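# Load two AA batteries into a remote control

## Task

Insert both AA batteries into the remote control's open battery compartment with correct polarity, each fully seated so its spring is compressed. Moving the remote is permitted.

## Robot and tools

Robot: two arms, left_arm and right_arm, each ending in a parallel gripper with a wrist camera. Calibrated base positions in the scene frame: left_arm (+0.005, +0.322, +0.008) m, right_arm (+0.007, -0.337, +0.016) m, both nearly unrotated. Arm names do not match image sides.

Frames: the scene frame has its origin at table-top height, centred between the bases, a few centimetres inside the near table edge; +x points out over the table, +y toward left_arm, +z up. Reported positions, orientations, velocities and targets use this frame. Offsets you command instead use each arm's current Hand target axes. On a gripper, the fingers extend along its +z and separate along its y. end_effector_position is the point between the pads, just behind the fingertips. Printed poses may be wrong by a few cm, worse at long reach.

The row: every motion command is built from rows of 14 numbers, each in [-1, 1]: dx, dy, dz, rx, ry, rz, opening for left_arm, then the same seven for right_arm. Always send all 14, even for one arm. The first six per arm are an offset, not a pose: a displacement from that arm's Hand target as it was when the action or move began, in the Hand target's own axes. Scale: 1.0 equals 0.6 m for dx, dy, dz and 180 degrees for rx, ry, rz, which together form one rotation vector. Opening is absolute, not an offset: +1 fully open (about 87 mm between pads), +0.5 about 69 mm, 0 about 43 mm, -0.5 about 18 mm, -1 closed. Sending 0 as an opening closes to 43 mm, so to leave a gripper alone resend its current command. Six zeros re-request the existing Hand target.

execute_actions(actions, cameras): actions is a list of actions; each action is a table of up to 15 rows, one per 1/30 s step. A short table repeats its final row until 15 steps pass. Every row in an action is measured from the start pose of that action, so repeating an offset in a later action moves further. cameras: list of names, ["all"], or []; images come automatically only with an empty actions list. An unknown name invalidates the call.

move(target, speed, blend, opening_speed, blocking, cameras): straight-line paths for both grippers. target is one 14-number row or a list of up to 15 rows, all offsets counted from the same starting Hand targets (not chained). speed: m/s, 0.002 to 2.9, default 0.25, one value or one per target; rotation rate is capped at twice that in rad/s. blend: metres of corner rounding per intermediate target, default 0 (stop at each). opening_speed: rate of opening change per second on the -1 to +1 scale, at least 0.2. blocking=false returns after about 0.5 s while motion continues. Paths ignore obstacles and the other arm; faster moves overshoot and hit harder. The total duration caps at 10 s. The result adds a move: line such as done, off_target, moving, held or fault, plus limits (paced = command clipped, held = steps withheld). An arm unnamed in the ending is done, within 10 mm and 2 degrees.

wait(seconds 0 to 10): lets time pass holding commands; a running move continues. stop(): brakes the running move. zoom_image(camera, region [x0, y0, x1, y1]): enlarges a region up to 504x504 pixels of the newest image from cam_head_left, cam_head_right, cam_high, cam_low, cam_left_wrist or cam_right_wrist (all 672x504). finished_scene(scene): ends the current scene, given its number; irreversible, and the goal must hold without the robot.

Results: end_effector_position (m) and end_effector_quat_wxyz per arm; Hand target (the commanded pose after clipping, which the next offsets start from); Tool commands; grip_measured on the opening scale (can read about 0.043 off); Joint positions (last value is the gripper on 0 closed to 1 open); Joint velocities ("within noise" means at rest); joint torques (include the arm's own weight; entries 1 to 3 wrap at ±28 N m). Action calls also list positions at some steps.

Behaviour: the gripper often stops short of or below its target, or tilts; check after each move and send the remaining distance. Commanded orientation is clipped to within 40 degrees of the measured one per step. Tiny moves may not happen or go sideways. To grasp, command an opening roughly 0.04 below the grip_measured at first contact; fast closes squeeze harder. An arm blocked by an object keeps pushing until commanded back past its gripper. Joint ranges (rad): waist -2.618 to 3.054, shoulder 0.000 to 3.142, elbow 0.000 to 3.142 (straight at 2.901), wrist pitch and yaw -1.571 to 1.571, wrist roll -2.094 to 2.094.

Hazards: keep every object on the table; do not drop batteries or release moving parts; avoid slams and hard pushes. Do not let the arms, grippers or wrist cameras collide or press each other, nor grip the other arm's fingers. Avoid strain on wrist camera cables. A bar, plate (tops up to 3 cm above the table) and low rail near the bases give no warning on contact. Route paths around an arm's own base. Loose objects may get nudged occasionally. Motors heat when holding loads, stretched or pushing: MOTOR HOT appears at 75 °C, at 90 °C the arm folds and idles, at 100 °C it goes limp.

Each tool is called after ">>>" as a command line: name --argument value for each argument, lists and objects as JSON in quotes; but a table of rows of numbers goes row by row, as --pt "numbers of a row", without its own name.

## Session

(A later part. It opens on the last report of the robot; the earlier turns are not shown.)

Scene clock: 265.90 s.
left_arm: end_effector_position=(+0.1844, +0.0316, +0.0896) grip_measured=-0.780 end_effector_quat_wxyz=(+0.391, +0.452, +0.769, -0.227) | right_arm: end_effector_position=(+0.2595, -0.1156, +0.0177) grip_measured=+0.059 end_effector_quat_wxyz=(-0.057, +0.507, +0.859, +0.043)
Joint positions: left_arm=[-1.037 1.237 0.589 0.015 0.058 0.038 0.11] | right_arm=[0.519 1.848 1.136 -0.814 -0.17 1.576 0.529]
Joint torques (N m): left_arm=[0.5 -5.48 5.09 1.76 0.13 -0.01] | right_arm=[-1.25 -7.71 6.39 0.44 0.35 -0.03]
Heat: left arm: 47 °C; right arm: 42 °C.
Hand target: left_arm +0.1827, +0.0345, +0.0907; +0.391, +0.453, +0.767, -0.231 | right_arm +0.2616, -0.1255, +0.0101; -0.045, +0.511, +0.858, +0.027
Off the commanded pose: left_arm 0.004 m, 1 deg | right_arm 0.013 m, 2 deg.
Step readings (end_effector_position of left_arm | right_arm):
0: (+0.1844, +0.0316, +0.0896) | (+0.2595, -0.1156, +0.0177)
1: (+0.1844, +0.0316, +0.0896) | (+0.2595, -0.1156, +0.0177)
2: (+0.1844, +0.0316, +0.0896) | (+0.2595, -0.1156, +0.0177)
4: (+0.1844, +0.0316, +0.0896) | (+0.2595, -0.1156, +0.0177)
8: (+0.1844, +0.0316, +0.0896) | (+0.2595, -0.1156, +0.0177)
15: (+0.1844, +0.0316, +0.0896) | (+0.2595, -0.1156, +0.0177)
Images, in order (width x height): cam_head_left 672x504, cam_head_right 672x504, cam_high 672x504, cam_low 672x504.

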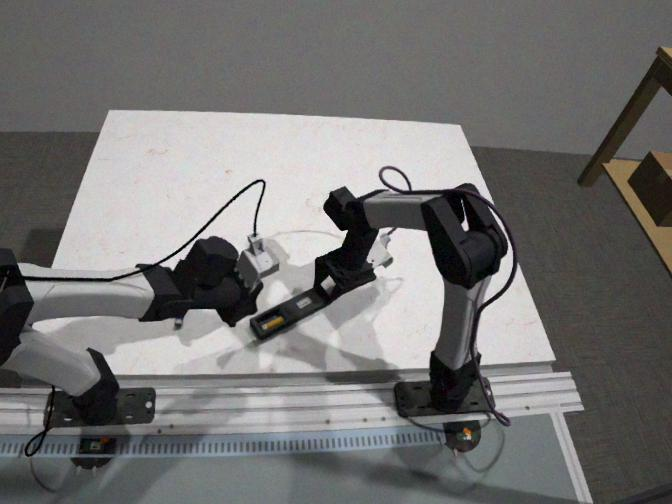

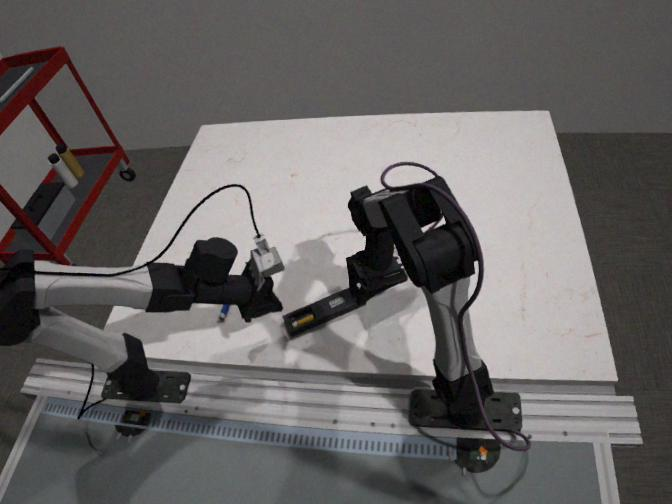

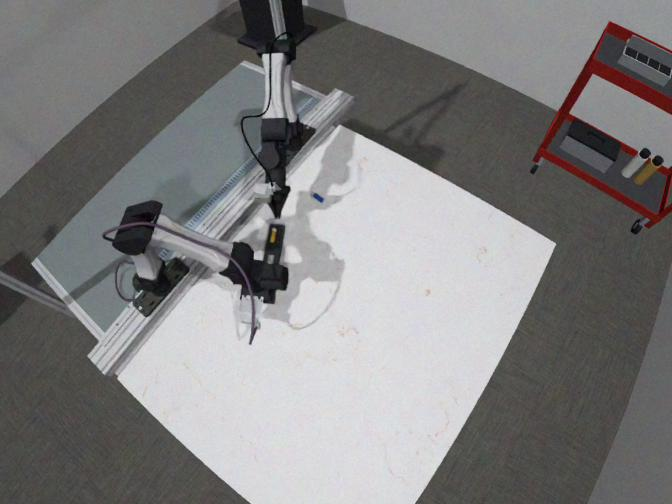

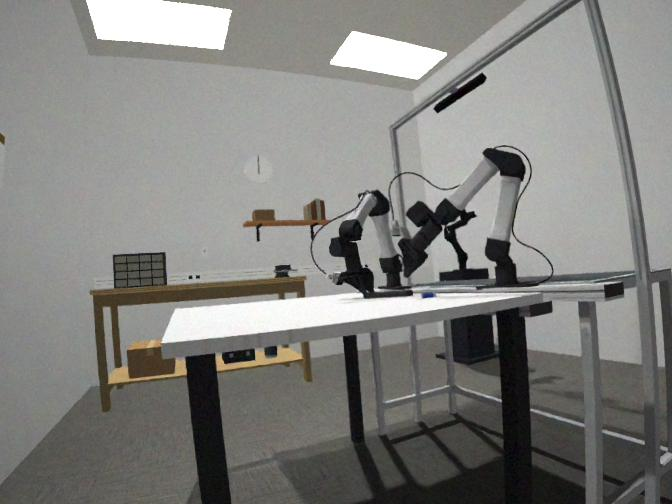

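>>> move --pt "-0.0405 0.0 -0.0293 0 0 0 -0.6 0 0 0 0 0 0 0.02" --pt "0.0655 0.1537 -0.2017 -0.0888 0.1857 -0.1176 0.0 0 0 0 0 0 0 0.02" --speed '[0.15,0.25]' --blend '[0.02,0]' --cameras '["cam_left_wrist"]'

Scene clock: 270.70 s.
left_arm: end_effector_position=(+0.1976, +0.1848, +0.1236) grip_measured=+0.000 end_effector_quat_wxyz=(+0.158, +0.297, +0.940, -0.058) | right_arm: end_effector_position=(+0.2595, -0.1156, +0.0177) grip_measured=+0.059 end_effector_quat_wxyz=(-0.057, +0.507, +0.859, +0.043)
Joint positions: left_arm=[-0.643 1.272 1.026 -0.99 0.028 0.009 0.5] | right_arm=[0.519 1.848 1.136 -0.814 -0.17 1.576 0.529]
Joint velocities: left_arm=[-0.017 0.007 0.002 0.007 -0.022 -0.154 0.004] | right_arm=[within noise]
Joint torques (N m): left_arm=[0.54 -2.91 8.72 0.86 -0.2 0.02] | right_arm=[-1.28 -7.71 6.41 0.44 0.35 -0.03]
Heat: left arm: 47 °C; right arm: 42 °C.
Hand target: left_arm +0.2050, +0.1851, +0.1299; +0.166, +0.296, +0.939, -0.052 | right_arm +0.2616, -0.1255, +0.0101; -0.045, +0.511, +0.858, +0.027
Off the commanded pose: left_arm 0.010 m, 1 deg | right_arm 0.013 m, 2 deg.
move: off_target (right_arm); blend cut to 0.015 m at target 1
camera_calibration:
cam_left_wrist: T_world_to_cam=[[-0.570813, -0.82107, 0.00397061, 0.264406], [-0.705834, 0.493159, 0.50852, 0.009038], [-0.419489, 0.287467, -0.861041, 0.282213], [0, 0, 0, 1]] pos_world=[0.275691, 0.131512, 0.237351]
Images, in order (width x height): cam_left_wrist 672x504.

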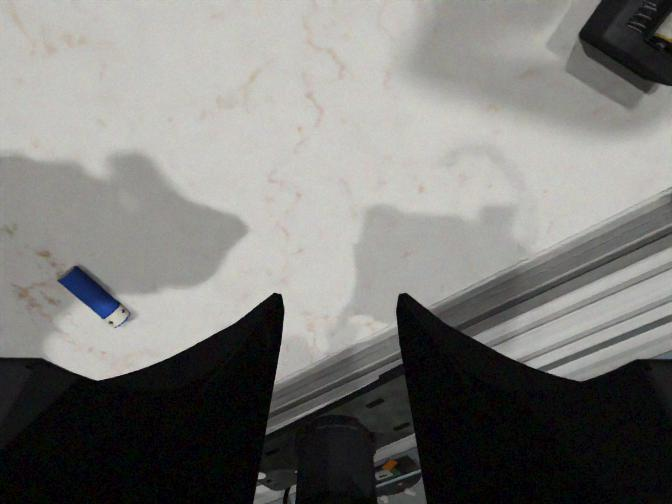

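>>> execute_actions --actions '[[[0,0,0,0,0,0,0.0,0,0,0,0,0,0,0.02]]]' --cameras '["cam_left_wrist"]'

Scene clock: 273.40 s.
left_arm: end_effector_position=(+0.1976, +0.1848, +0.1236) grip_measured=+0.000 end_effector_quat_wxyz=(+0.158, +0.297, +0.940, -0.058) | right_arm: end_effector_position=(+0.2595, -0.1156, +0.0177) grip_measured=+0.059 end_effector_quat_wxyz=(-0.057, +0.507, +0.859, +0.043)
Joint positions: left_arm=[-0.643 1.272 1.026 -0.99 0.028 0.009 0.5] | right_arm=[0.519 1.848 1.136 -0.814 -0.17 1.576 0.529]
Joint torques (N m): left_arm=[0.35 -2.97 8.59 0.84 -0.19 0.04] | right_arm=[-1.26 -7.69 6.39 0.44 0.35 -0.04]
Heat: left arm: 47 °C; right arm: 42 °C.
Hand target: left_arm +0.2050, +0.1851, +0.1299; +0.166, +0.296, +0.939, -0.052 | right_arm +0.2616, -0.1255, +0.0101; -0.045, +0.511, +0.858, +0.027
Off the commanded pose: left_arm 0.010 m, 1 deg | right_arm 0.013 m, 2 deg.
Step readings (end_effector_position of left_arm | right_arm):
0: (+0.1976, +0.1848, +0.1236) | (+0.2595, -0.1156, +0.0177)
1: (+0.1976, +0.1848, +0.1236) | (+0.2595, -0.1156, +0.0177)
2: (+0.1976, +0.1848, +0.1236) | (+0.2595, -0.1156, +0.0177)
4: (+0.1976, +0.1848, +0.1236) | (+0.2595, -0.1156, +0.0177)
8: (+0.1976, +0.1848, +0.1236) | (+0.2595, -0.1156, +0.0177)
15: (+0.1976, +0.1848, +0.1236) | (+0.2595, -0.1156, +0.0177)
camera_calibration:
cam_left_wrist: T_world_to_cam=[[-0.570813, -0.82107, 0.00397061, 0.264406], [-0.705834, 0.493159, 0.50852, 0.009038], [-0.419489, 0.287467, -0.861041, 0.282213], [0, 0, 0, 1]] pos_world=[0.275691, 0.131512, 0.237351]
Images, in order (width x height): cam_left_wrist 672x504.

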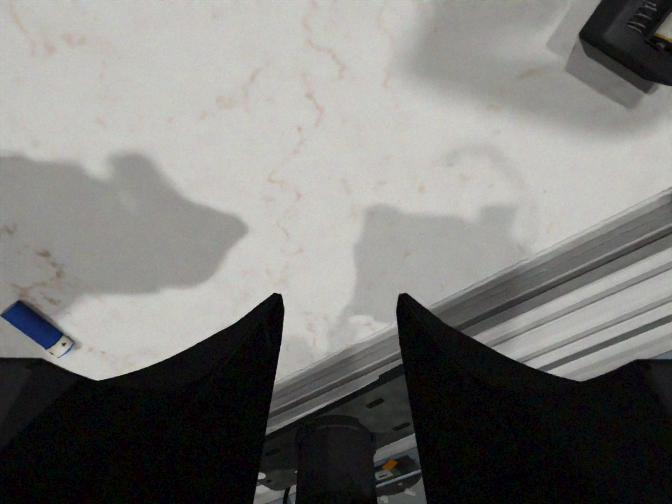

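>>> move --pt "0.2483 0.4625 -0.0405 -0.1923 0.0181 -0.6093 -0.2 0 0 0 0 0 0 0.02" --pt "0.2940 0.4624 0.0847 -0.1923 0.0181 -0.6093 -0.2 0 0 0 0 0 0 0.02" --speed '[1.0,0.5]' --blend '[0.02,0]' --cameras '["cam_left_wrist"]'

Scene clock: 278.53 s.
left_arm: end_effector_position=(+0.2431, +0.4933, +0.0254) grip_measured=-0.200 end_effector_quat_wxyz=(+0.098, -0.633, +0.764, +0.076) | right_arm: end_effector_position=(+0.2595, -0.1156, +0.0177) grip_measured=+0.059 end_effector_quat_wxyz=(-0.057, +0.507, +0.859, +0.043)
Joint positions: left_arm=[0.572 1.688 1.008 -0.713 -0.166 -0.748 0.4] | right_arm=[0.519 1.848 1.136 -0.814 -0.17 1.576 0.529]
Joint torques (N m): left_arm=[0.2 -6.45 4.56 0.74 -0.33 -0.05] | right_arm=[-1.26 -7.71 6.39 0.44 0.34 -0.04]
Heat: left arm: 46 °C; right arm: 42 °C.
Hand target: left_arm +0.2426, +0.4975, +0.0221; +0.100, -0.637, +0.759, +0.084 | right_arm +0.2616, -0.1255, +0.0101; -0.045, +0.511, +0.858, +0.027
Off the commanded pose: left_arm 0.005 m, 1 deg | right_arm 0.013 m, 2 deg.
move: off_target (right_arm)
camera_calibration:
cam_left_wrist: T_world_to_cam=[[0.983238, -0.182229, -0.00604124, -0.1486], [-0.144568, -0.799368, 0.58319, 0.438178], [-0.111103, -0.572541, -0.812313, 0.476122], [0, 0, 0, 1]] pos_world=[0.262355, 0.595786, 0.130322]
Images, in order (width x height): cam_left_wrist 672x504.

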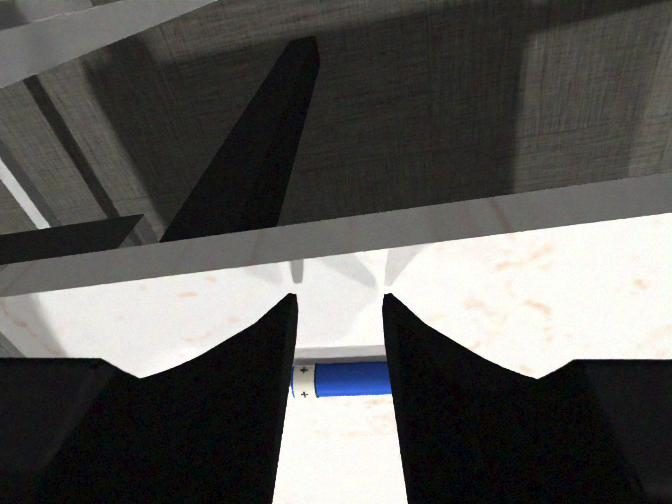

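>>> wait --seconds 0.2 --cameras '["cam_left_wrist"]'

Scene clock: 281.73 s.
left_arm: end_effector_position=(+0.2432, +0.4934, +0.0254) grip_measured=-0.200 end_effector_quat_wxyz=(+0.098, -0.633, +0.764, +0.076) | right_arm: end_effector_position=(+0.2595, -0.1156, +0.0177) grip_measured=+0.059 end_effector_quat_wxyz=(-0.057, +0.507, +0.859, +0.043)
Joint positions: left_arm=[0.572 1.688 1.008 -0.713 -0.166 -0.748 0.4] | right_arm=[0.519 1.848 1.136 -0.814 -0.17 1.576 0.529]
Joint torques (N m): left_arm=[0.06 -6.43 4.68 0.72 -0.39 -0.08] | right_arm=[-1.25 -7.71 6.42 0.44 0.35 -0.03]
Heat: left arm: 46 °C; right arm: 42 °C.
Hand target: left_arm +0.2425, +0.4975, +0.0221; +0.100, -0.637, +0.760, +0.084 | right_arm +0.2616, -0.1255, +0.0101; -0.045, +0.511, +0.858, +0.027
Tool commands: left_gripper/opening=-0.2 right_gripper/opening=+0.02
Off the commanded pose: left_arm 0.005 m, 1 deg | right_arm 0.013 m, 2 deg.
wait: 0.20 s; at rest from the start
camera_calibration:
cam_left_wrist: T_world_to_cam=[[0.98323, -0.18228, -0.0058067, -0.148697], [-0.144778, -0.79951, 0.582944, 0.438363], [-0.110902, -0.572327, -0.812492, 0.475977], [0, 0, 0, 1]] pos_world=[0.262455, 0.595786, 0.130323]
Images, in order (width x height): cam_left_wrist 672x504.

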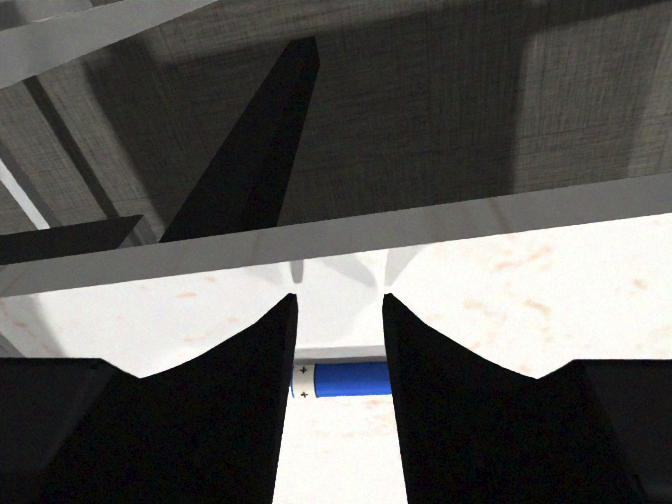

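>>> move --pt "-0.0389 0.0 -0.1450 0 0 0 -0.2 0 0 0 0 0 0 0.02" --pt "0.0375 -0.0130 -0.1620 0.1071 0.0219 0.4825 0.1 0 0 0 0 0 0 0.02" --speed '[0.2,0.45]' --blend '[0.02,0]' --cameras '["cam_left_wrist"]'

Scene clock: 288.67 s.
left_arm: end_effector_position=(+0.2452, +0.4554, +0.1051) grip_measured=+0.100 end_effector_quat_wxyz=(+0.078, +0.071, +0.994, -0.003) | right_arm: end_effector_position=(+0.2595, -0.1156, +0.0177) grip_measured=+0.059 end_effector_quat_wxyz=(-0.057, +0.507, +0.859, +0.043)
Joint positions: left_arm=[0.428 1.602 1.245 -1.092 0.087 0.613 0.55] | right_arm=[0.519 1.848 1.136 -0.814 -0.17 1.576 0.529]
Joint torques (N m): left_arm=[-0.17 -9.25 4.46 0.41 0.17 0.04] | right_arm=[-1.25 -7.72 6.42 0.44 0.34 -0.03]
Heat: left arm: 47 °C; right arm: 42 °C.
Hand target: left_arm +0.2422, +0.4499, +0.1101; +0.087, +0.078, +0.993, -0.007 | right_arm +0.2616, -0.1255, +0.0101; -0.045, +0.511, +0.858, +0.027
Off the commanded pose: left_arm 0.008 m, 1 deg | right_arm 0.013 m, 2 deg.
move: off_target (right_arm)
camera_calibration:
cam_left_wrist: T_world_to_cam=[[-0.138169, -0.990241, -0.0182065, 0.487155], [-0.749384, 0.0925073, 0.655641, 0.0962483], [-0.647559, 0.104233, -0.754853, 0.336638], [0, 0, 0, 1]] pos_world=[0.35743, 0.438408, 0.199877]
Images, in order (width x height): cam_left_wrist 672x504.

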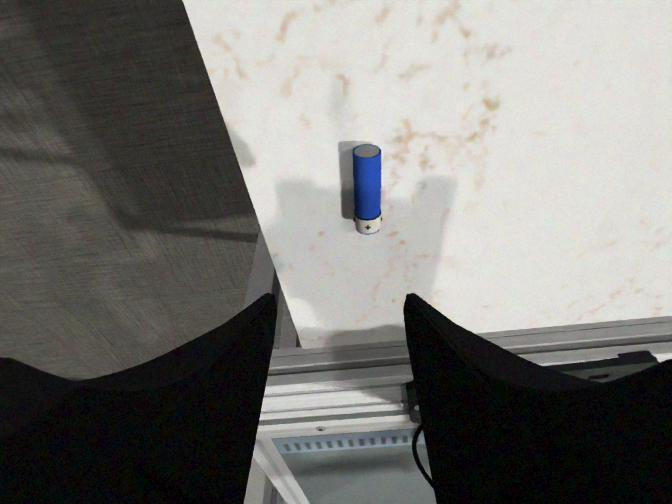

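>>> move --target '[0.0248,-0.0200,0.1480,0,0,0,-0.68,0,0,0,0,0,0,0.02]' --speed 0.12 --opening_speed 0.25

Scene clock: 294.30 s.
left_arm: end_effector_position=(+0.2395, +0.4415, +0.0253) grip_measured=-0.618 end_effector_quat_wxyz=(+0.086, +0.077, +0.993, +0.000) | right_arm: end_effector_position=(+0.2595, -0.1156, +0.0177) grip_measured=+0.059 end_effector_quat_wxyz=(-0.057, +0.507, +0.859, +0.043)
Joint positions: left_arm=[0.394 1.626 0.941 -0.744 0.087 0.589 0.191] | right_arm=[0.519 1.848 1.136 -0.814 -0.17 1.576 0.529]
Joint torques (N m): left_arm=[-0.39 -5.52 4.19 0.67 0.15 -0.1] | right_arm=[-1.25 -7.71 6.42 0.44 0.34 -0.04]
Heat: left arm: 48 °C; right arm: 42 °C.
Hand target: left_arm +0.2410, +0.4380, +0.0201; +0.087, +0.078, +0.993, -0.006 | right_arm +0.2616, -0.1255, +0.0101; -0.045, +0.511, +0.858, +0.027
Off the commanded pose: left_arm 0.007 m, 1 deg | right_arm 0.013 m, 2 deg.
move: off_target (right_arm)

>>> move --pt "-0.0246 0.0 -0.1394 0 0 0 -0.68 0 0 0 0 0 0 0.02" --pt "-0.2069 -0.5412 -0.1069 -0.0744 -0.0001 -0.4210 -0.68 0 0 0 0 0 0 0.02" --pt "-0.1820 -0.5411 0.0341 -0.0744 -0.0001 -0.4210 -0.68 0 0 0 0 0 0 0.02" --speed '[0.2,0.35,0.1]' --blend '[0.02,0,0]' --cameras '["cam_left_wrist"]'

Scene clock: 299.60 s.
left_arm: end_effector_position=(+0.2994, +0.0980, +0.0257) grip_measured=-0.680 end_effector_quat_wxyz=(+0.066, -0.556, +0.828, +0.043) | right_arm: end_effector_position=(+0.2595, -0.1156, +0.0177) grip_measured=+0.059 end_effector_quat_wxyz=(-0.057, +0.507, +0.859, +0.043)
Joint positions: left_arm=[-0.658 2.005 1.432 -1.033 -0.147 -1.795 0.16] | right_arm=[0.519 1.848 1.136 -0.814 -0.17 1.576 0.529]
Joint torques (N m): left_arm=[-0.35 -8.57 4 0.27 -0.36 -0.17] | right_arm=[-1.28 -7.69 6.41 0.44 0.35 -0.03]
Heat: left arm: 48 °C; right arm: 42 °C.
Hand target: left_arm +0.3002, +0.1001, +0.0187; +0.072, -0.557, +0.826, +0.049 | right_arm +0.2616, -0.1255, +0.0101; -0.045, +0.511, +0.858, +0.027
Off the commanded pose: left_arm 0.007 m, 1 deg | right_arm 0.013 m, 2 deg.
move: off_target (right_arm)
camera_calibration:
cam_left_wrist: T_world_to_cam=[[0.926863, -0.375259, -0.0102425, -0.240054], [-0.277507, -0.703287, 0.654506, 0.158702], [-0.252813, -0.603795, -0.755987, 0.300419], [0, 0, 0, 1]] pos_world=[0.342488, 0.202922, 0.120782]
Images, in order (width x height): cam_left_wrist 672x504.

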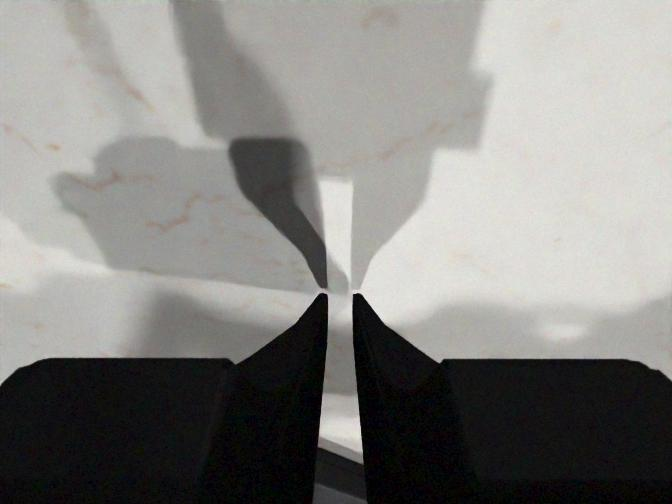

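>>> execute_actions --actions '[[[-0.02,0,-0.12,0,0,0,-0.4,0,0,0,0,0,0,0.02]]]' --cameras '["cam_head_left", "cam_high"]'

Scene clock: 300.83 s.
left_arm: end_effector_position=(+0.2962, +0.1000, +0.0803) grip_measured=-0.400 end_effector_quat_wxyz=(+0.061, -0.554, +0.828, +0.059) | right_arm: end_effector_position=(+0.2595, -0.1156, +0.0177) grip_measured=+0.059 end_effector_quat_wxyz=(-0.057, +0.507, +0.859, +0.043)
Joint positions: left_arm=[-0.658 1.977 1.613 -1.277 -0.148 -1.796 0.3] | right_arm=[0.519 1.848 1.136 -0.814 -0.17 1.576 0.529]
Joint torques (N m): left_arm=[-0.14 -11.11 6.99 -0.15 -0.31 -0.13] | right_arm=[-1.26 -7.69 6.41 0.43 0.35 -0.03]
Heat: left arm: 48 °C; right arm: 42 °C.
Hand target: left_arm +0.3001, +0.0993, +0.0917; +0.073, -0.557, +0.826, +0.049 | right_arm +0.2616, -0.1255, +0.0101; -0.045, +0.511, +0.858, +0.027
Off the commanded pose: left_arm 0.012 m, 2 deg | right_arm 0.013 m, 2 deg.
Step readings (end_effector_position of left_arm | right_arm):
0: (+0.2995, +0.0980, +0.0257) | (+0.2595, -0.1156, +0.0177)
1: (+0.2990, +0.0983, +0.0285) | (+0.2595, -0.1156, +0.0177)
2: (+0.2977, +0.0991, +0.0345) | (+0.2595, -0.1156, +0.0177)
4: (+0.3021, +0.0958, +0.0540) | (+0.2595, -0.1156, +0.0177)
8: (+0.3090, +0.0911, +0.0786) | (+0.2595, -0.1156, +0.0177)
15: (+0.2990, +0.0981, +0.0802) | (+0.2595, -0.1156, +0.0177)
Images, in order (width x height): cam_head_left 672x504, cam_high 672x504.

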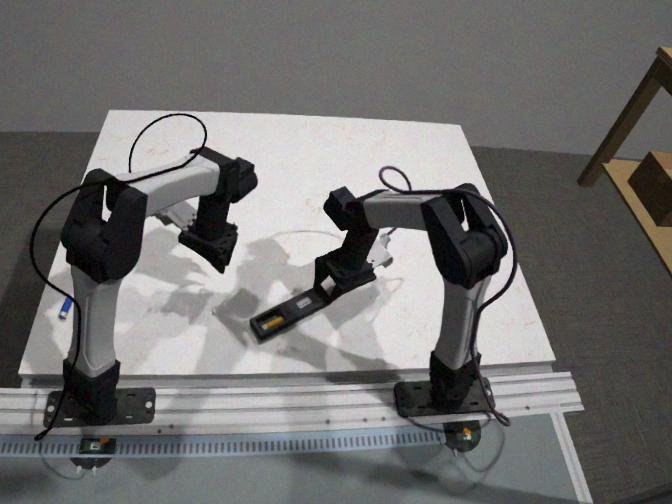

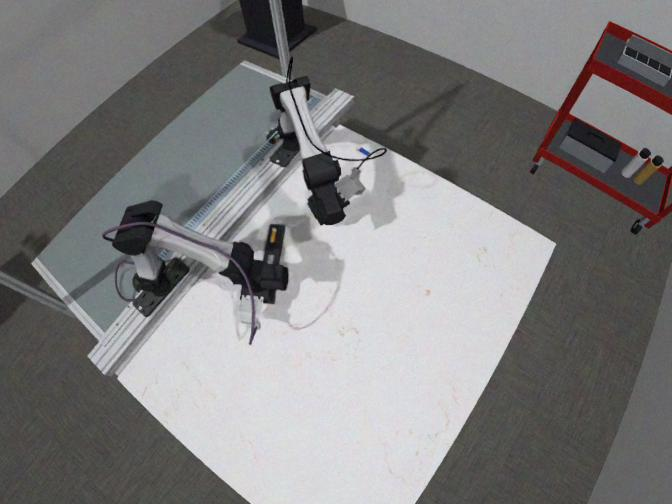

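>>> execute_actions --actions '[]' --cameras '["cam_head_left", "cam_high"]'

Scene clock: 303.47 s.
left_arm: end_effector_position=(+0.2962, +0.1001, +0.0803) grip_measured=-0.400 end_effector_quat_wxyz=(+0.060, -0.554, +0.828, +0.059) | right_arm: end_effector_position=(+0.2595, -0.1156, +0.0177) grip_measured=+0.059 end_effector_quat_wxyz=(-0.057, +0.507, +0.859, +0.043)
Joint positions: left_arm=[-0.658 1.977 1.613 -1.277 -0.148 -1.796 0.3] | right_arm=[0.519 1.848 1.136 -0.814 -0.17 1.576 0.529]
Joint velocities: within noise
Joint torques (N m): left_arm=[-0.34 -11.19 7.12 -0.14 -0.36 -0.13] | right_arm=[-1.26 -7.69 6.42 0.44 0.35 -0.03]
Heat: left arm: 49 °C; right arm: 42 °C.
Hand target: left_arm +0.3001, +0.0993, +0.0917; +0.073, -0.557, +0.826, +0.049 | right_arm +0.2616, -0.1255, +0.0101; -0.045, +0.511, +0.858, +0.027
Tool commands: left_gripper/opening=-0.4 right_gripper/opening=+0.02
Off the commanded pose: left_arm 0.012 m, 2 deg | right_arm 0.013 m, 2 deg.
Images, in order (width x height): cam_head_left 672x504, cam_high 672x504.

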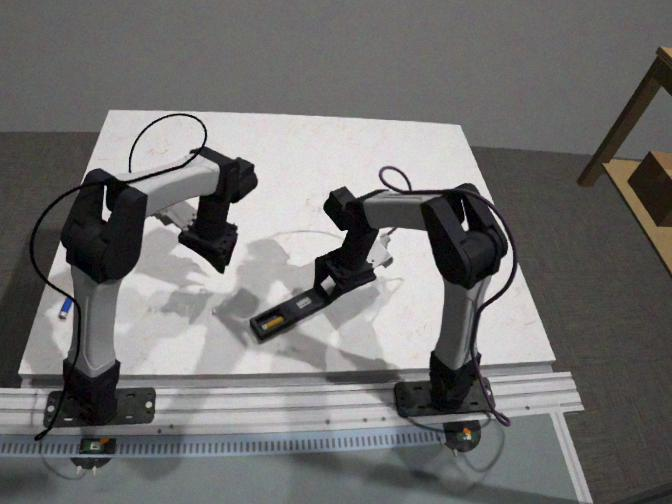

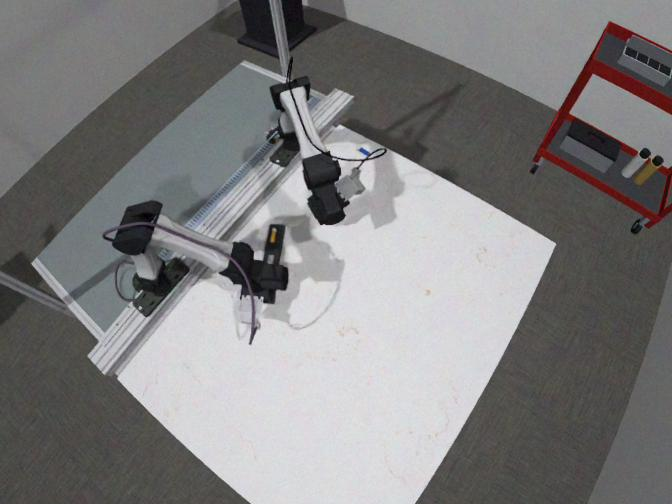

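>>> move --target '[-0.5077, 0.3088, 0.0338, 0.0749, 0.0002, 0.4214, -0.2, 0, 0, 0, 0, 0, 0, 0.02]' --speed 0.3 --cameras '["cam_left_wrist"]'

Scene clock: 308.00 s.
left_arm: end_effector_position=(+0.2362, +0.4483, +0.1211) grip_measured=-0.200 end_effector_quat_wxyz=(+0.080, +0.077, +0.994, -0.003) | right_arm: end_effector_position=(+0.2595, -0.1156, +0.0177) grip_measured=+0.059 end_effector_quat_wxyz=(-0.057, +0.507, +0.859, +0.043)
Joint positions: left_arm=[0.42 1.549 1.257 -1.151 0.088 0.615 0.4] | right_arm=[0.519 1.848 1.136 -0.814 -0.17 1.576 0.529]
Joint torques (N m): left_arm=[0.25 -5 8.17 0.43 0.16 0.06] | right_arm=[-1.26 -7.71 6.41 0.44 0.35 -0.03]
Heat: left arm: 50 °C; right arm: 42 °C.
Hand target: left_arm +0.2419, +0.4501, +0.1250; +0.087, +0.078, +0.993, -0.007 | right_arm +0.2616, -0.1255, +0.0101; -0.045, +0.511, +0.858, +0.027
Off the commanded pose: left_arm 0.007 m, 1 deg | right_arm 0.013 m, 2 deg.
move: off_target (right_arm)
camera_calibration:
cam_left_wrist: T_world_to_cam=[[-0.148419, -0.988716, -0.0203214, 0.481139], [-0.751407, 0.0993889, 0.652311, 0.0774676], [-0.64293, 0.112085, -0.757679, 0.339391], [0, 0, 0, 1]] pos_world=[0.347825, 0.429969, 0.216394]
Images, in order (width x height): cam_left_wrist 672x504.

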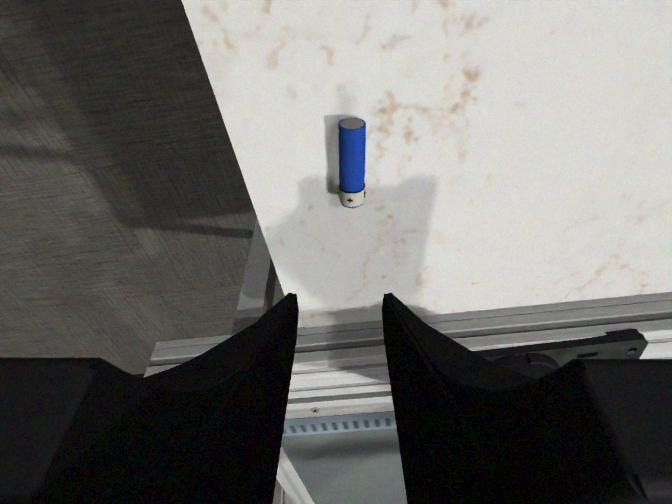

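>>> move --target '[0.0292, -0.0098, 0.1801, 0, 0, 0, -0.2, 0, 0, 0, 0, 0, 0, 0.02]' --speed 0.15 --cameras '["cam_left_wrist"]'

Scene clock: 311.83 s.
left_arm: end_effector_position=(+0.2406, +0.4479, +0.0209) grip_measured=-0.200 end_effector_quat_wxyz=(+0.086, +0.078, +0.993, +0.000) | right_arm: end_effector_position=(+0.2595, -0.1156, +0.0177) grip_measured=+0.059 end_effector_quat_wxyz=(-0.057, +0.507, +0.859, +0.043)
Joint positions: left_arm=[0.412 1.649 0.946 -0.728 0.089 0.61 0.4] | right_arm=[0.519 1.848 1.136 -0.814 -0.17 1.576 0.529]
Joint torques (N m): left_arm=[-0.64 -5.52 4.01 0.68 0.11 -0.11] | right_arm=[-1.26 -7.69 6.39 0.44 0.35 -0.03]
Heat: left arm: 49 °C; right arm: 42 °C.
Hand target: left_arm +0.2424, +0.4439, +0.0156; +0.087, +0.078, +0.993, -0.007 | right_arm +0.2616, -0.1255, +0.0101; -0.045, +0.511, +0.858, +0.027
Off the commanded pose: left_arm 0.007 m, 1 deg | right_arm 0.013 m, 2 deg.
move: off_target (right_arm)
camera_calibration:
cam_left_wrist: T_world_to_cam=[[-0.151299, -0.988146, -0.0259834, 0.479848], [-0.758327, 0.0991692, 0.644286, 0.14815], [-0.634073, 0.117184, -0.764343, 0.262077], [0, 0, 0, 1]] pos_world=[0.351122, 0.428757, 0.117334]
Images, in order (width x height): cam_left_wrist 672x504.

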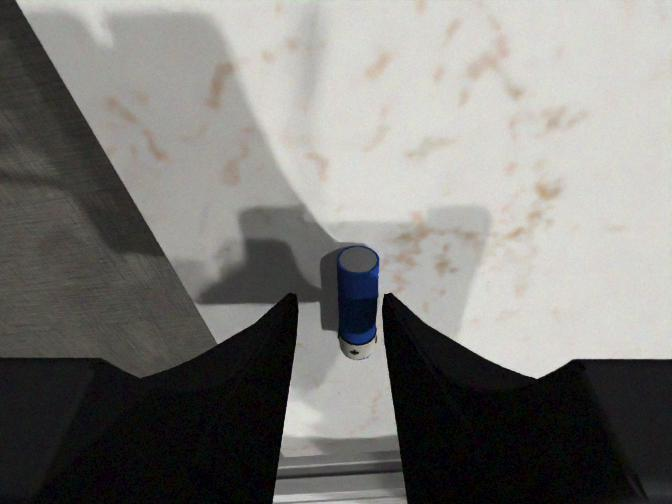

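>>> move --target '[0, 0, 0, 0, 0, 0, -0.68, 0, 0, 0, 0, 0, 0, 0.02]' --speed 0.1 --opening_speed 0.4

>>> execute_actions --actions '[]' --cameras '["cam_left_wrist"]'

Scene clock: 313.83 s.
left_arm: end_effector_position=(+0.2408, +0.4479, +0.0209) grip_measured=-0.587 end_effector_quat_wxyz=(+0.086, +0.078, +0.993, +0.000) | right_arm: end_effector_position=(+0.2595, -0.1156, +0.0177) grip_measured=+0.059 end_effector_quat_wxyz=(-0.057, +0.507, +0.859, +0.043)
Joint positions: left_arm=[0.412 1.649 0.946 -0.728 0.089 0.61 0.206] | right_arm=[0.519 1.848 1.136 -0.814 -0.17 1.576 0.529]
Joint torques (N m): left_arm=[-0.68 -5.27 4.14 0.72 0.15 -0.11] | right_arm=[-1.26 -7.69 6.41 0.44 0.35 -0.03]
Heat: left arm: 49 °C; right arm: 42 °C.
Hand target: left_arm +0.2425, +0.4440, +0.0156; +0.087, +0.078, +0.993, -0.007 | right_arm +0.2616, -0.1255, +0.0101; -0.045, +0.511, +0.858, +0.027
Off the commanded pose: left_arm 0.007 m, 1 deg | right_arm 0.013 m, 2 deg.
move: off_target (right_arm)

Scene clock: 313.83 s.
left_arm: end_effector_position=(+0.2408, +0.4479, +0.0209) grip_measured=-0.587 end_effector_quat_wxyz=(+0.086, +0.078, +0.993, +0.000) | right_arm: end_effector_position=(+0.2595, -0.1156, +0.0177) grip_measured=+0.059 end_effector_quat_wxyz=(-0.057, +0.507, +0.859, +0.043)
Joint positions: left_arm=[0.412 1.649 0.946 -0.728 0.089 0.61 0.206] | right_arm=[0.519 1.848 1.136 -0.814 -0.17 1.576 0.529]
Joint velocities: within noise
Joint torques (N m): left_arm=[-0.68 -5.27 4.14 0.72 0.15 -0.11] | right_arm=[-1.26 -7.69 6.41 0.44 0.35 -0.03]
Heat: left arm: 49 °C; right arm: 42 °C.
Hand target: left_arm +0.2425, +0.4440, +0.0156; +0.087, +0.078, +0.993, -0.007 | right_arm +0.2616, -0.1255, +0.0101; -0.045, +0.511, +0.858, +0.027
Tool commands: left_gripper/opening=-0.68 right_gripper/opening=+0.02
Off the commanded pose: left_arm 0.007 m, 1 deg | right_arm 0.013 m, 2 deg.
camera_calibration:
cam_left_wrist: T_world_to_cam=[[-0.150971, -0.988187, -0.026343, 0.47991], [-0.758806, 0.0987653, 0.643784, 0.14855], [-0.633578, 0.117182, -0.764753, 0.262082], [0, 0, 0, 1]] pos_world=[0.351222, 0.428858, 0.117436]
Images, in order (width x height): cam_left_wrist 672x504.

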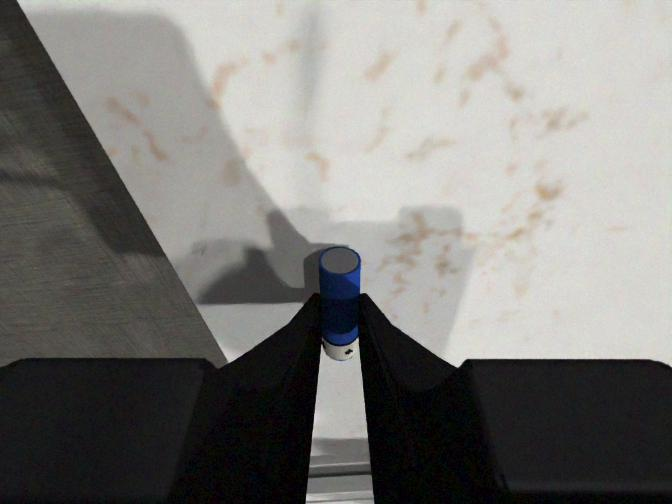

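>>> move --target '[-0.0259, 0, -0.1467, 0, 0, 0, -0.68, 0, 0, 0, 0, 0, 0, 0.02]' --speed 0.12

Scene clock: 317.67 s.
left_arm: end_effector_position=(+0.2350, +0.4450, +0.0915) grip_measured=-0.587 end_effector_quat_wxyz=(+0.065, +0.077, +0.995, -0.013) | right_arm: end_effector_position=(+0.2595, -0.1156, +0.0177) grip_measured=+0.059 end_effector_quat_wxyz=(-0.057, +0.507, +0.859, +0.043)
Joint positions: left_arm=[0.412 1.587 1.176 -1.069 0.089 0.61 0.206] | right_arm=[0.519 1.848 1.136 -0.814 -0.17 1.576 0.529]
Joint torques (N m): left_arm=[-0.57 -8.55 7.75 0.3 0.19 -0.14] | right_arm=[-1.26 -7.71 6.41 0.44 0.34 -0.03]
Heat: left arm: 49 °C; right arm: 42 °C.
Hand target: left_arm +0.2425, +0.4440, +0.1049; +0.087, +0.078, +0.993, -0.007 | right_arm +0.2616, -0.1255, +0.0101; -0.045, +0.511, +0.858, +0.027
Off the commanded pose: left_arm 0.015 m, 3 deg | right_arm 0.013 m, 2 deg.
move: off_target (left_arm, right_arm)

>>> move --target '[-0.1817, -0.5525, 0.0323, -0.0744, -0.0001, -0.4211, -0.68, 0, 0, 0, 0, 0, 0, 0.02]' --speed 0.22 --cameras '["cam_left_wrist"]'

Scene clock: 322.10 s.
left_arm: end_effector_position=(+0.2950, +0.0998, +0.1044) grip_measured=-0.587 end_effector_quat_wxyz=(+0.065, -0.554, +0.829, +0.045) | right_arm: end_effector_position=(+0.2595, -0.1156, +0.0177) grip_measured=+0.059 end_effector_quat_wxyz=(-0.057, +0.507, +0.859, +0.043)
Joint positions: left_arm=[-0.659 1.936 1.652 -1.327 -0.147 -1.793 0.206] | right_arm=[0.519 1.848 1.136 -0.814 -0.17 1.576 0.529]
Joint torques (N m): left_arm=[-0.34 -7.58 7.68 -0.07 -0.36 -0.19] | right_arm=[-1.25 -7.71 6.42 0.44 0.35 -0.04]
Heat: left arm: 49 °C; right arm: 42 °C.
Hand target: left_arm +0.2999, +0.0993, +0.1050; +0.072, -0.557, +0.826, +0.048 | right_arm +0.2616, -0.1255, +0.0101; -0.045, +0.511, +0.858, +0.027
Off the commanded pose: left_arm 0.005 m, 1 deg | right_arm 0.013 m, 2 deg.
move: off_target (right_arm)
camera_calibration:
cam_left_wrist: T_world_to_cam=[[0.925656, -0.378082, -0.0147014, -0.233339], [-0.277115, -0.70389, 0.654023, 0.107273], [-0.257622, -0.601327, -0.756331, 0.360919], [0, 0, 0, 1]] pos_world=[0.338699, 0.204318, 0.199385]
Images, in order (width x height): cam_left_wrist 672x504.

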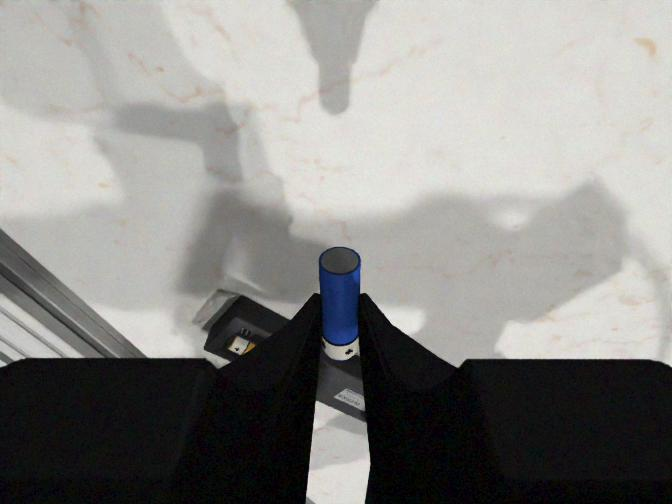

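>>> move --target '[0.0238, -0.0014, 0.1397, 0, 0, 0, -0.68, 0, 0, 0, 0, 0, 0, 0.02]' --speed 0.1

Scene clock: 324.63 s.
left_arm: end_effector_position=(+0.2997, +0.0973, +0.0266) grip_measured=-0.587 end_effector_quat_wxyz=(+0.066, -0.555, +0.828, +0.042) | right_arm: end_effector_position=(+0.2595, -0.1156, +0.0177) grip_measured=+0.059 end_effector_quat_wxyz=(-0.057, +0.507, +0.859, +0.043)
Joint positions: left_arm=[-0.659 2.006 1.438 -1.037 -0.147 -1.794 0.206] | right_arm=[0.519 1.848 1.136 -0.814 -0.17 1.576 0.529]
Joint torques (N m): left_arm=[-0.13 -8.55 4.15 0.16 -0.33 -0.15] | right_arm=[-1.25 -7.71 6.41 0.43 0.35 -0.03]
Heat: left arm: 49 °C; right arm: 42 °C.
Hand target: left_arm +0.3008, +0.0994, +0.0199; +0.072, -0.557, +0.826, +0.049 | right_arm +0.2616, -0.1255, +0.0101; -0.045, +0.511, +0.858, +0.027
Off the commanded pose: left_arm 0.007 m, 1 deg | right_arm 0.013 m, 2 deg.
move: off_target (right_arm)

>>> move --target '[0.0014, 0, 0.0082, 0, 0, 0, -0.68, 0, 0, 0, 0, 0, 0, 0.02]' --speed 0.05

Scene clock: 325.60 s.
left_arm: end_effector_position=(+0.3001, +0.0970, +0.0245) grip_measured=-0.587 end_effector_quat_wxyz=(+0.067, -0.555, +0.828, +0.040) | right_arm: end_effector_position=(+0.2595, -0.1156, +0.0177) grip_measured=+0.059 end_effector_quat_wxyz=(-0.057, +0.507, +0.859, +0.043)
Joint positions: left_arm=[-0.659 2.006 1.429 -1.023 -0.147 -1.794 0.206] | right_arm=[0.519 1.848 1.136 -0.814 -0.17 1.576 0.529]
Joint torques (N m): left_arm=[-0.25 -8.13 3.7 0.26 -0.32 -0.13] | right_arm=[-1.26 -7.69 6.41 0.44 0.35 -0.03]
Heat: left arm: 49 °C; right arm: 42 °C.
Hand target: left_arm +0.3008, +0.0994, +0.0150; +0.072, -0.557, +0.826, +0.049 | right_arm +0.2616, -0.1255, +0.0101; -0.045, +0.511, +0.858, +0.027
Off the commanded pose: left_arm 0.010 m, 1 deg | right_arm 0.013 m, 2 deg.
move: off_target (right_arm)

>>> move --target '[0.0011, 0, 0.0066, 0, 0, 0, -0.68, 0, 0, 0, 0, 0, 0, 0.02]' --speed 0.05

Scene clock: 326.60 s.
left_arm: end_effector_position=(+0.3009, +0.0966, +0.0236) grip_measured=-0.587 end_effector_quat_wxyz=(+0.068, -0.555, +0.828, +0.038) | right_arm: end_effector_position=(+0.2595, -0.1156, +0.0177) grip_measured=+0.059 end_effector_quat_wxyz=(-0.057, +0.507, +0.859, +0.043)
Joint positions: left_arm=[-0.659 2.006 1.425 -1.015 -0.147 -1.794 0.206] | right_arm=[0.519 1.848 1.136 -0.814 -0.17 1.576 0.529]
Joint torques (N m): left_arm=[-0.14 -7.69 3.28 0.35 -0.3 -0.2] | right_arm=[-1.25 -7.72 6.41 0.44 0.35 -0.03]
Heat: left arm: 50 °C; right arm: 42 °C.
Hand target: left_arm +0.3008, +0.0995, +0.0109; +0.072, -0.557, +0.826, +0.049 | right_arm +0.2616, -0.1255, +0.0101; -0.045, +0.511, +0.858, +0.027
Off the commanded pose: left_arm 0.013 m, 1 deg | right_arm 0.013 m, 2 deg.
move: off_target (left_arm, right_arm)

>>> move --target '[0, 0, 0, 0, 0, 0, -0.1, 0, 0, 0, 0, 0, 0, 0.02]' --speed 0.05 --opening_speed 0.4

Scene clock: 328.73 s.
left_arm: end_effector_position=(+0.3005, +0.0969, +0.0202) grip_measured=-0.100 end_effector_quat_wxyz=(+0.067, -0.555, +0.828, +0.040) | right_arm: end_effector_position=(+0.2595, -0.1156, +0.0177) grip_measured=+0.059 end_effector_quat_wxyz=(-0.057, +0.507, +0.859, +0.043)
Joint positions: left_arm=[-0.659 2.013 1.42 -1.007 -0.147 -1.794 0.45] | right_arm=[0.519 1.848 1.136 -0.814 -0.17 1.576 0.529]
Joint torques (N m): left_arm=[-0.13 -8.03 3.97 0.16 -0.36 -0.14] | right_arm=[-1.26 -7.71 6.42 0.44 0.34 -0.03]
Heat: left arm: 50 °C; right arm: 42 °C.
Hand target: left_arm +0.3008, +0.0995, +0.0109; +0.072, -0.557, +0.826, +0.049 | right_arm +0.2616, -0.1255, +0.0101; -0.045, +0.511, +0.858, +0.027
Off the commanded pose: left_arm 0.010 m, 1 deg | right_arm 0.013 m, 2 deg.
move: off_target (right_arm)

>>> move --pt "-0.0277 0 -0.156 0 0 0 -0.1 0 0 0 0 0 0 0.02" --pt "-0.012 0.0002 -0.1655 0.1022 0.0002 0.5746 -0.1 0 0 0 0 0 0 0.02" --pt "0.0157 -0.0011 -0.1198 -0.3572 -0.0086 -0.9049 -0.1 0 0 0 0 0 0 0.02" --speed '[0.15, 0.6, 0.6]' --blend '[0.01, 0.01, 0]' --cameras '["cam_left_wrist"]'

Scene clock: 338.70 s.
left_arm: end_effector_position=(+0.2886, +0.0822, +0.0783) grip_measured=-0.100 end_effector_quat_wxyz=(+0.143, +0.819, +0.503, -0.236) | right_arm: end_effector_position=(+0.2595, -0.1156, +0.0177) grip_measured=+0.059 end_effector_quat_wxyz=(-0.057, +0.507, +0.859, +0.043)
Joint positions: left_arm=[-0.588 1.932 1.506 -1.106 0.565 1.487 0.45] | right_arm=[0.519 1.848 1.136 -0.814 -0.17 1.576 0.529]
Joint torques (N m): left_arm=[0.31 -7.83 7.79 0.13 0.42 0.05] | right_arm=[-1.26 -7.69 6.41 0.44 0.35 -0.03]
Heat: left arm: 53 °C; right arm: 42 °C.
Hand target: left_arm +0.2932, +0.0790, +0.0801; +0.149, +0.818, +0.500, -0.243 | right_arm +0.2616, -0.1255, +0.0101; -0.045, +0.511, +0.858, +0.027
Off the commanded pose: left_arm 0.006 m, 1 deg | right_arm 0.013 m, 2 deg.
move: off_target (right_arm)
camera_calibration:
cam_left_wrist: T_world_to_cam=[[-0.895426, 0.445139, -0.00795746, 0.222801], [0.421511, 0.853381, 0.306708, -0.192342], [0.143318, 0.27128, -0.951771, 0.156945], [0, 0, 0, 1]] pos_world=[0.258083, 0.0223878, 0.210141]
Images, in order (width x height): cam_left_wrist 672x504.

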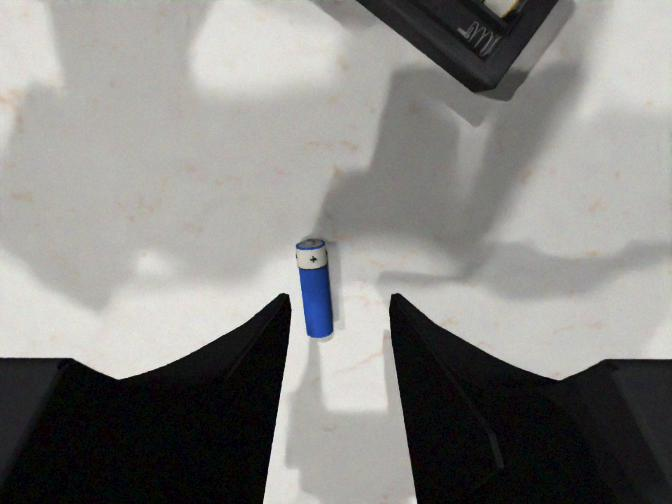

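>>> move --target '[0.0480, 0.0150, 0.0814, -0.0131, 0, -0.0200, -0.1, 0, 0, 0, 0, 0, 0, 0.02]' --speed 0.12 --cameras '["cam_left_wrist"]'

Scene clock: 342.17 s.
left_arm: end_effector_position=(+0.3019, +0.0740, +0.0293) grip_measured=-0.100 end_effector_quat_wxyz=(+0.159, +0.801, +0.529, -0.230) | right_arm: end_effector_position=(+0.2595, -0.1156, +0.0177) grip_measured=+0.059 end_effector_quat_wxyz=(-0.057, +0.507, +0.859, +0.043)
Joint positions: left_arm=[-0.588 2.001 1.399 -0.873 0.566 1.405 0.45] | right_arm=[0.519 1.848 1.136 -0.814 -0.17 1.576 0.529]
Joint torques (N m): left_arm=[-0.12 -8.73 4.07 0.55 0.37 -0.13] | right_arm=[-1.26 -7.71 6.41 0.44 0.35 -0.03]
Heat: left arm: 53 °C; right arm: 42 °C.
Hand target: left_arm +0.3001, +0.0726, +0.0236; +0.158, +0.798, +0.531, -0.237 | right_arm +0.2616, -0.1255, +0.0101; -0.045, +0.511, +0.858, +0.027
Off the commanded pose: left_arm 0.006 m, 1 deg | right_arm 0.013 m, 2 deg.
move: off_target (right_arm)
camera_calibration:
cam_left_wrist: T_world_to_cam=[[-0.92381, 0.382256, -0.0213513, 0.251649], [0.358884, 0.884049, 0.299432, -0.159066], [0.133335, 0.268956, -0.953879, 0.113816], [0, 0, 0, 1]] pos_world=[0.274386, 0.0138165, 0.161569]
Images, in order (width x height): cam_left_wrist 672x504.

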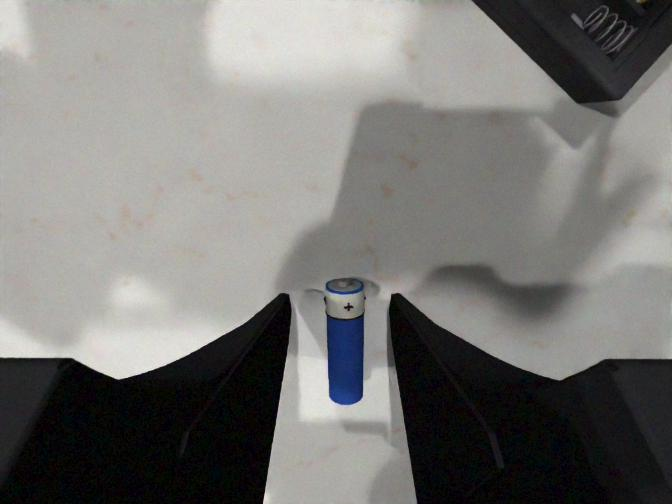

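>>> move --target '[-0.0055, -0.0028, 0.0036, 0, 0, 0, -0.1, 0, 0, 0, 0, 0, 0, 0.02]' --speed 0.05

Scene clock: 347.13 s.
left_arm: end_effector_position=(+0.3001, +0.0730, +0.0276) grip_measured=-0.100 end_effector_quat_wxyz=(+0.158, +0.799, +0.532, -0.231) | right_arm: end_effector_position=(+0.2595, -0.1156, +0.0177) grip_measured=+0.059 end_effector_quat_wxyz=(-0.057, +0.507, +0.859, +0.043)
Joint positions: left_arm=[-0.593 2.001 1.391 -0.863 0.566 1.392 0.45] | right_arm=[0.519 1.848 1.136 -0.814 -0.17 1.576 0.529]
Joint torques (N m): left_arm=[-0.61 -9.13 4.16 0.56 0.43 -0.15] | right_arm=[-1.25 -7.68 6.41 0.44 0.34 -0.03]
Heat: left arm: 53 °C; right arm: 42 °C.
Hand target: left_arm +0.2970, +0.0696, +0.0236; +0.158, +0.798, +0.531, -0.237 | right_arm +0.2616, -0.1255, +0.0101; -0.045, +0.511, +0.858, +0.027
Off the commanded pose: left_arm 0.006 m, 1 deg | right_arm 0.013 m, 2 deg.
move: off_target (right_arm)

>>> move --target '[-0.0069, -0.0001, -0.0035, 0, 0, 0, -0.1, 0, 0, 0, 0, 0, 0, 0.02]' --speed 0.05

Scene clock: 349.10 s.
left_arm: end_effector_position=(+0.2982, +0.0709, +0.0275) grip_measured=-0.100 end_effector_quat_wxyz=(+0.156, +0.799, +0.532, -0.232) | right_arm: end_effector_position=(+0.2595, -0.1156, +0.0177) grip_measured=+0.059 end_effector_quat_wxyz=(-0.057, +0.507, +0.859, +0.043)
Joint positions: left_arm=[-0.6 2.001 1.391 -0.862 0.566 1.385 0.45] | right_arm=[0.519 1.848 1.136 -0.814 -0.17 1.576 0.529]
Joint torques (N m): left_arm=[-0.53 -9.54 5.03 0.4 0.33 -0.1] | right_arm=[-1.26 -7.71 6.41 0.44 0.35 -0.04]
Heat: left arm: 54 °C; right arm: 42 °C.
Hand target: left_arm +0.2961, +0.0675, +0.0276; +0.158, +0.798, +0.531, -0.237 | right_arm +0.2616, -0.1255, +0.0101; -0.045, +0.511, +0.858, +0.027
Off the commanded pose: left_arm 0.004 m, 1 deg | right_arm 0.013 m, 2 deg.
move: off_target (right_arm)

>>> move --target '[-0.0046, 0, -0.007, 0, 0, 0, -0.1, 0, 0, 0, 0, 0, 0, 0.02]' --speed 0.05

Scene clock: 350.47 s.
left_arm: end_effector_position=(+0.2974, +0.0711, +0.0275) grip_measured=-0.100 end_effector_quat_wxyz=(+0.155, +0.799, +0.532, -0.233) | right_arm: end_effector_position=(+0.2595, -0.1156, +0.0177) grip_measured=+0.059 end_effector_quat_wxyz=(-0.057, +0.507, +0.859, +0.043)
Joint positions: left_arm=[-0.6 2.001 1.391 -0.865 0.566 1.384 0.45] | right_arm=[0.519 1.848 1.136 -0.814 -0.17 1.576 0.529]
Joint torques (N m): left_arm=[-0.51 -10.32 6 0.28 0.37 -0.1] | right_arm=[-1.25 -7.71 6.41 0.44 0.35 -0.03]
Heat: left arm: 54 °C; right arm: 42 °C.
Hand target: left_arm +0.2960, +0.0675, +0.0326; +0.158, +0.798, +0.531, -0.237 | right_arm +0.2616, -0.1255, +0.0101; -0.045, +0.511, +0.858, +0.027
Off the commanded pose: left_arm 0.006 m, 1 deg | right_arm 0.013 m, 2 deg.
move: off_target (right_arm)

>>> move --target '[-0.0036, 0, -0.0056, 0, 0, 0, -0.1, 0, 0, 0, 0, 0, 0, 0.02]' --speed 0.05

Scene clock: 351.63 s.
left_arm: end_effector_position=(+0.2945, +0.0730, +0.0273) grip_measured=-0.100 end_effector_quat_wxyz=(+0.149, +0.798, +0.534, -0.236) | right_arm: end_effector_position=(+0.2595, -0.1156, +0.0177) grip_measured=+0.059 end_effector_quat_wxyz=(-0.057, +0.507, +0.859, +0.043)
Joint positions: left_arm=[-0.6 2.001 1.391 -0.879 0.566 1.384 0.45] | right_arm=[0.519 1.848 1.136 -0.814 -0.17 1.576 0.529]
Joint torques (N m): left_arm=[-0.47 -10.52 6.86 0.28 0.33 -0.17] | right_arm=[-1.26 -7.71 6.41 0.44 0.35 -0.03]
Heat: left arm: 55 °C; right arm: 42 °C.
Hand target: left_arm +0.2961, +0.0675, +0.0366; +0.158, +0.798, +0.531, -0.237 | right_arm +0.2616, -0.1255, +0.0101; -0.045, +0.511, +0.858, +0.027
Off the commanded pose: left_arm 0.011 m, 1 deg | right_arm 0.013 m, 2 deg.
move: off_target (left_arm, right_arm)

>>> move --pt "-0.0441 0 -0.0676 0 0 0 -0.1 0 0 0 0 0 0 0.02" --pt "0.0123 -0.0017 0.0179 0 0 0 -0.1 0 0 0 0 0 0 0.02" --speed 0.12 --cameras '["cam_left_wrist"]'

Scene clock: 355.17 s.
left_arm: end_effector_position=(+0.2983, +0.0706, +0.0308) grip_measured=-0.100 end_effector_quat_wxyz=(+0.161, +0.800, +0.530, -0.230) | right_arm: end_effector_position=(+0.2595, -0.1156, +0.0177) grip_measured=+0.059 end_effector_quat_wxyz=(-0.057, +0.507, +0.859, +0.043)
Joint positions: left_arm=[-0.6 1.987 1.385 -0.857 0.566 1.384 0.45] | right_arm=[0.519 1.848 1.136 -0.814 -0.17 1.576 0.529]
Joint torques (N m): left_arm=[-0.49 -8.24 4.21 0.6 0.36 -0.11] | right_arm=[-1.26 -7.71 6.42 0.44 0.34 -0.04]
Heat: left arm: 55 °C; right arm: 42 °C.
Hand target: left_arm +0.2952, +0.0682, +0.0235; +0.158, +0.798, +0.531, -0.237 | right_arm +0.2616, -0.1255, +0.0101; -0.045, +0.511, +0.858, +0.027
Off the commanded pose: left_arm 0.008 m, 1 deg | right_arm 0.013 m, 2 deg.
move: off_target (right_arm)
camera_calibration:
cam_left_wrist: T_world_to_cam=[[-0.925925, 0.376939, -0.0240957, 0.250675], [0.353371, 0.887028, 0.29717, -0.15363], [0.133388, 0.266642, -0.954521, 0.116899], [0, 0, 0, 1]] pos_world=[0.270801, 0.0106147, 0.163277]
Images, in order (width x height): cam_left_wrist 672x504.

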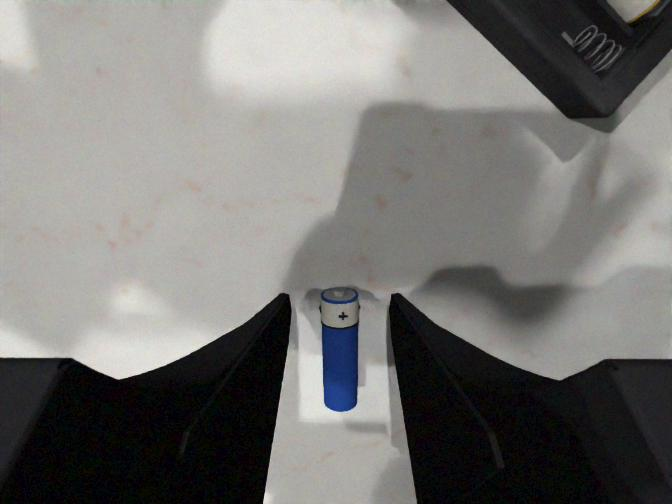

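>>> move --target '[0.0024, -0.0028, 0.0020, 0, 0, 0, -0.1, 0, 0, 0, 0, 0, 0, 0.02]' --speed 0.05

Scene clock: 356.87 s.
left_arm: end_effector_position=(+0.2967, +0.0716, +0.0280) grip_measured=-0.100 end_effector_quat_wxyz=(+0.160, +0.800, +0.531, -0.231) | right_arm: end_effector_position=(+0.2595, -0.1156, +0.0177) grip_measured=+0.059 end_effector_quat_wxyz=(-0.057, +0.507, +0.859, +0.043)
Joint positions: left_arm=[-0.6 1.987 1.373 -0.849 0.566 1.384 0.45] | right_arm=[0.519 1.848 1.136 -0.814 -0.17 1.576 0.529]
Joint torques (N m): left_arm=[-0.55 -8.66 4.11 0.53 0.33 -0.05] | right_arm=[-1.25 -7.71 6.42 0.44 0.35 -0.03]
Heat: left arm: 55 °C; right arm: 42 °C.
Hand target: left_arm +0.2938, +0.0694, +0.0217; +0.158, +0.798, +0.531, -0.237 | right_arm +0.2616, -0.1255, +0.0101; -0.045, +0.511, +0.858, +0.027
Off the commanded pose: left_arm 0.007 m, 1 deg | right_arm 0.013 m, 2 deg.
move: off_target (right_arm)

>>> move --pt "-0.0508 0.0022 -0.0763 0 0 0 -0.1 0 0 0 0 0 0 0.02" --pt "-0.0012 0.0027 -0.0002 0 0 0 -0.1 0 0 0 0 0 0 0.02" --speed 0.12

Scene clock: 360.77 s.
left_arm: end_effector_position=(+0.2985, +0.0704, +0.0301) grip_measured=-0.100 end_effector_quat_wxyz=(+0.162, +0.800, +0.530, -0.230) | right_arm: end_effector_position=(+0.2595, -0.1156, +0.0177) grip_measured=+0.059 end_effector_quat_wxyz=(-0.057, +0.507, +0.859, +0.043)
Joint positions: left_arm=[-0.6 1.988 1.382 -0.852 0.566 1.384 0.45] | right_arm=[0.519 1.848 1.136 -0.814 -0.17 1.576 0.529]
Joint torques (N m): left_arm=[-0.47 -8.17 4.14 0.53 0.37 -0.12] | right_arm=[-1.26 -7.71 6.42 0.44 0.35 -0.03]
Heat: left arm: 55 °C; right arm: 42 °C.
Hand target: left_arm +0.2952, +0.0682, +0.0223; +0.158, +0.798, +0.531, -0.237 | right_arm +0.2616, -0.1255, +0.0101; -0.045, +0.511, +0.858, +0.027
Off the commanded pose: left_arm 0.009 m, 1 deg | right_arm 0.013 m, 2 deg.
move: off_target (right_arm)

>>> move --target '[0.0008, -0.0009, 0.0007, 0, 0, 0, -0.1, 0, 0, 0, 0, 0, 0, 0.02]' --speed 0.05

Scene clock: 361.83 s.
left_arm: end_effector_position=(+0.2991, +0.0701, +0.0302) grip_measured=-0.100 end_effector_quat_wxyz=(+0.163, +0.800, +0.530, -0.229) | right_arm: end_effector_position=(+0.2595, -0.1156, +0.0177) grip_measured=+0.059 end_effector_quat_wxyz=(-0.057, +0.507, +0.859, +0.043)
Joint positions: left_arm=[-0.6 1.988 1.382 -0.849 0.566 1.384 0.45] | right_arm=[0.519 1.848 1.136 -0.814 -0.17 1.576 0.529]
Joint torques (N m): left_arm=[-0.31 -8.29 3.64 0.51 0.38 -0.09] | right_arm=[-1.26 -7.68 6.39 0.44 0.35 -0.03]
Heat: left arm: 55 °C; right arm: 42 °C.
Hand target: left_arm +0.2948, +0.0686, +0.0217; +0.158, +0.798, +0.531, -0.237 | right_arm +0.2616, -0.1255, +0.0101; -0.045, +0.511, +0.858, +0.027
Off the commanded pose: left_arm 0.010 m, 1 deg | right_arm 0.013 m, 2 deg.
move: off_target (right_arm)


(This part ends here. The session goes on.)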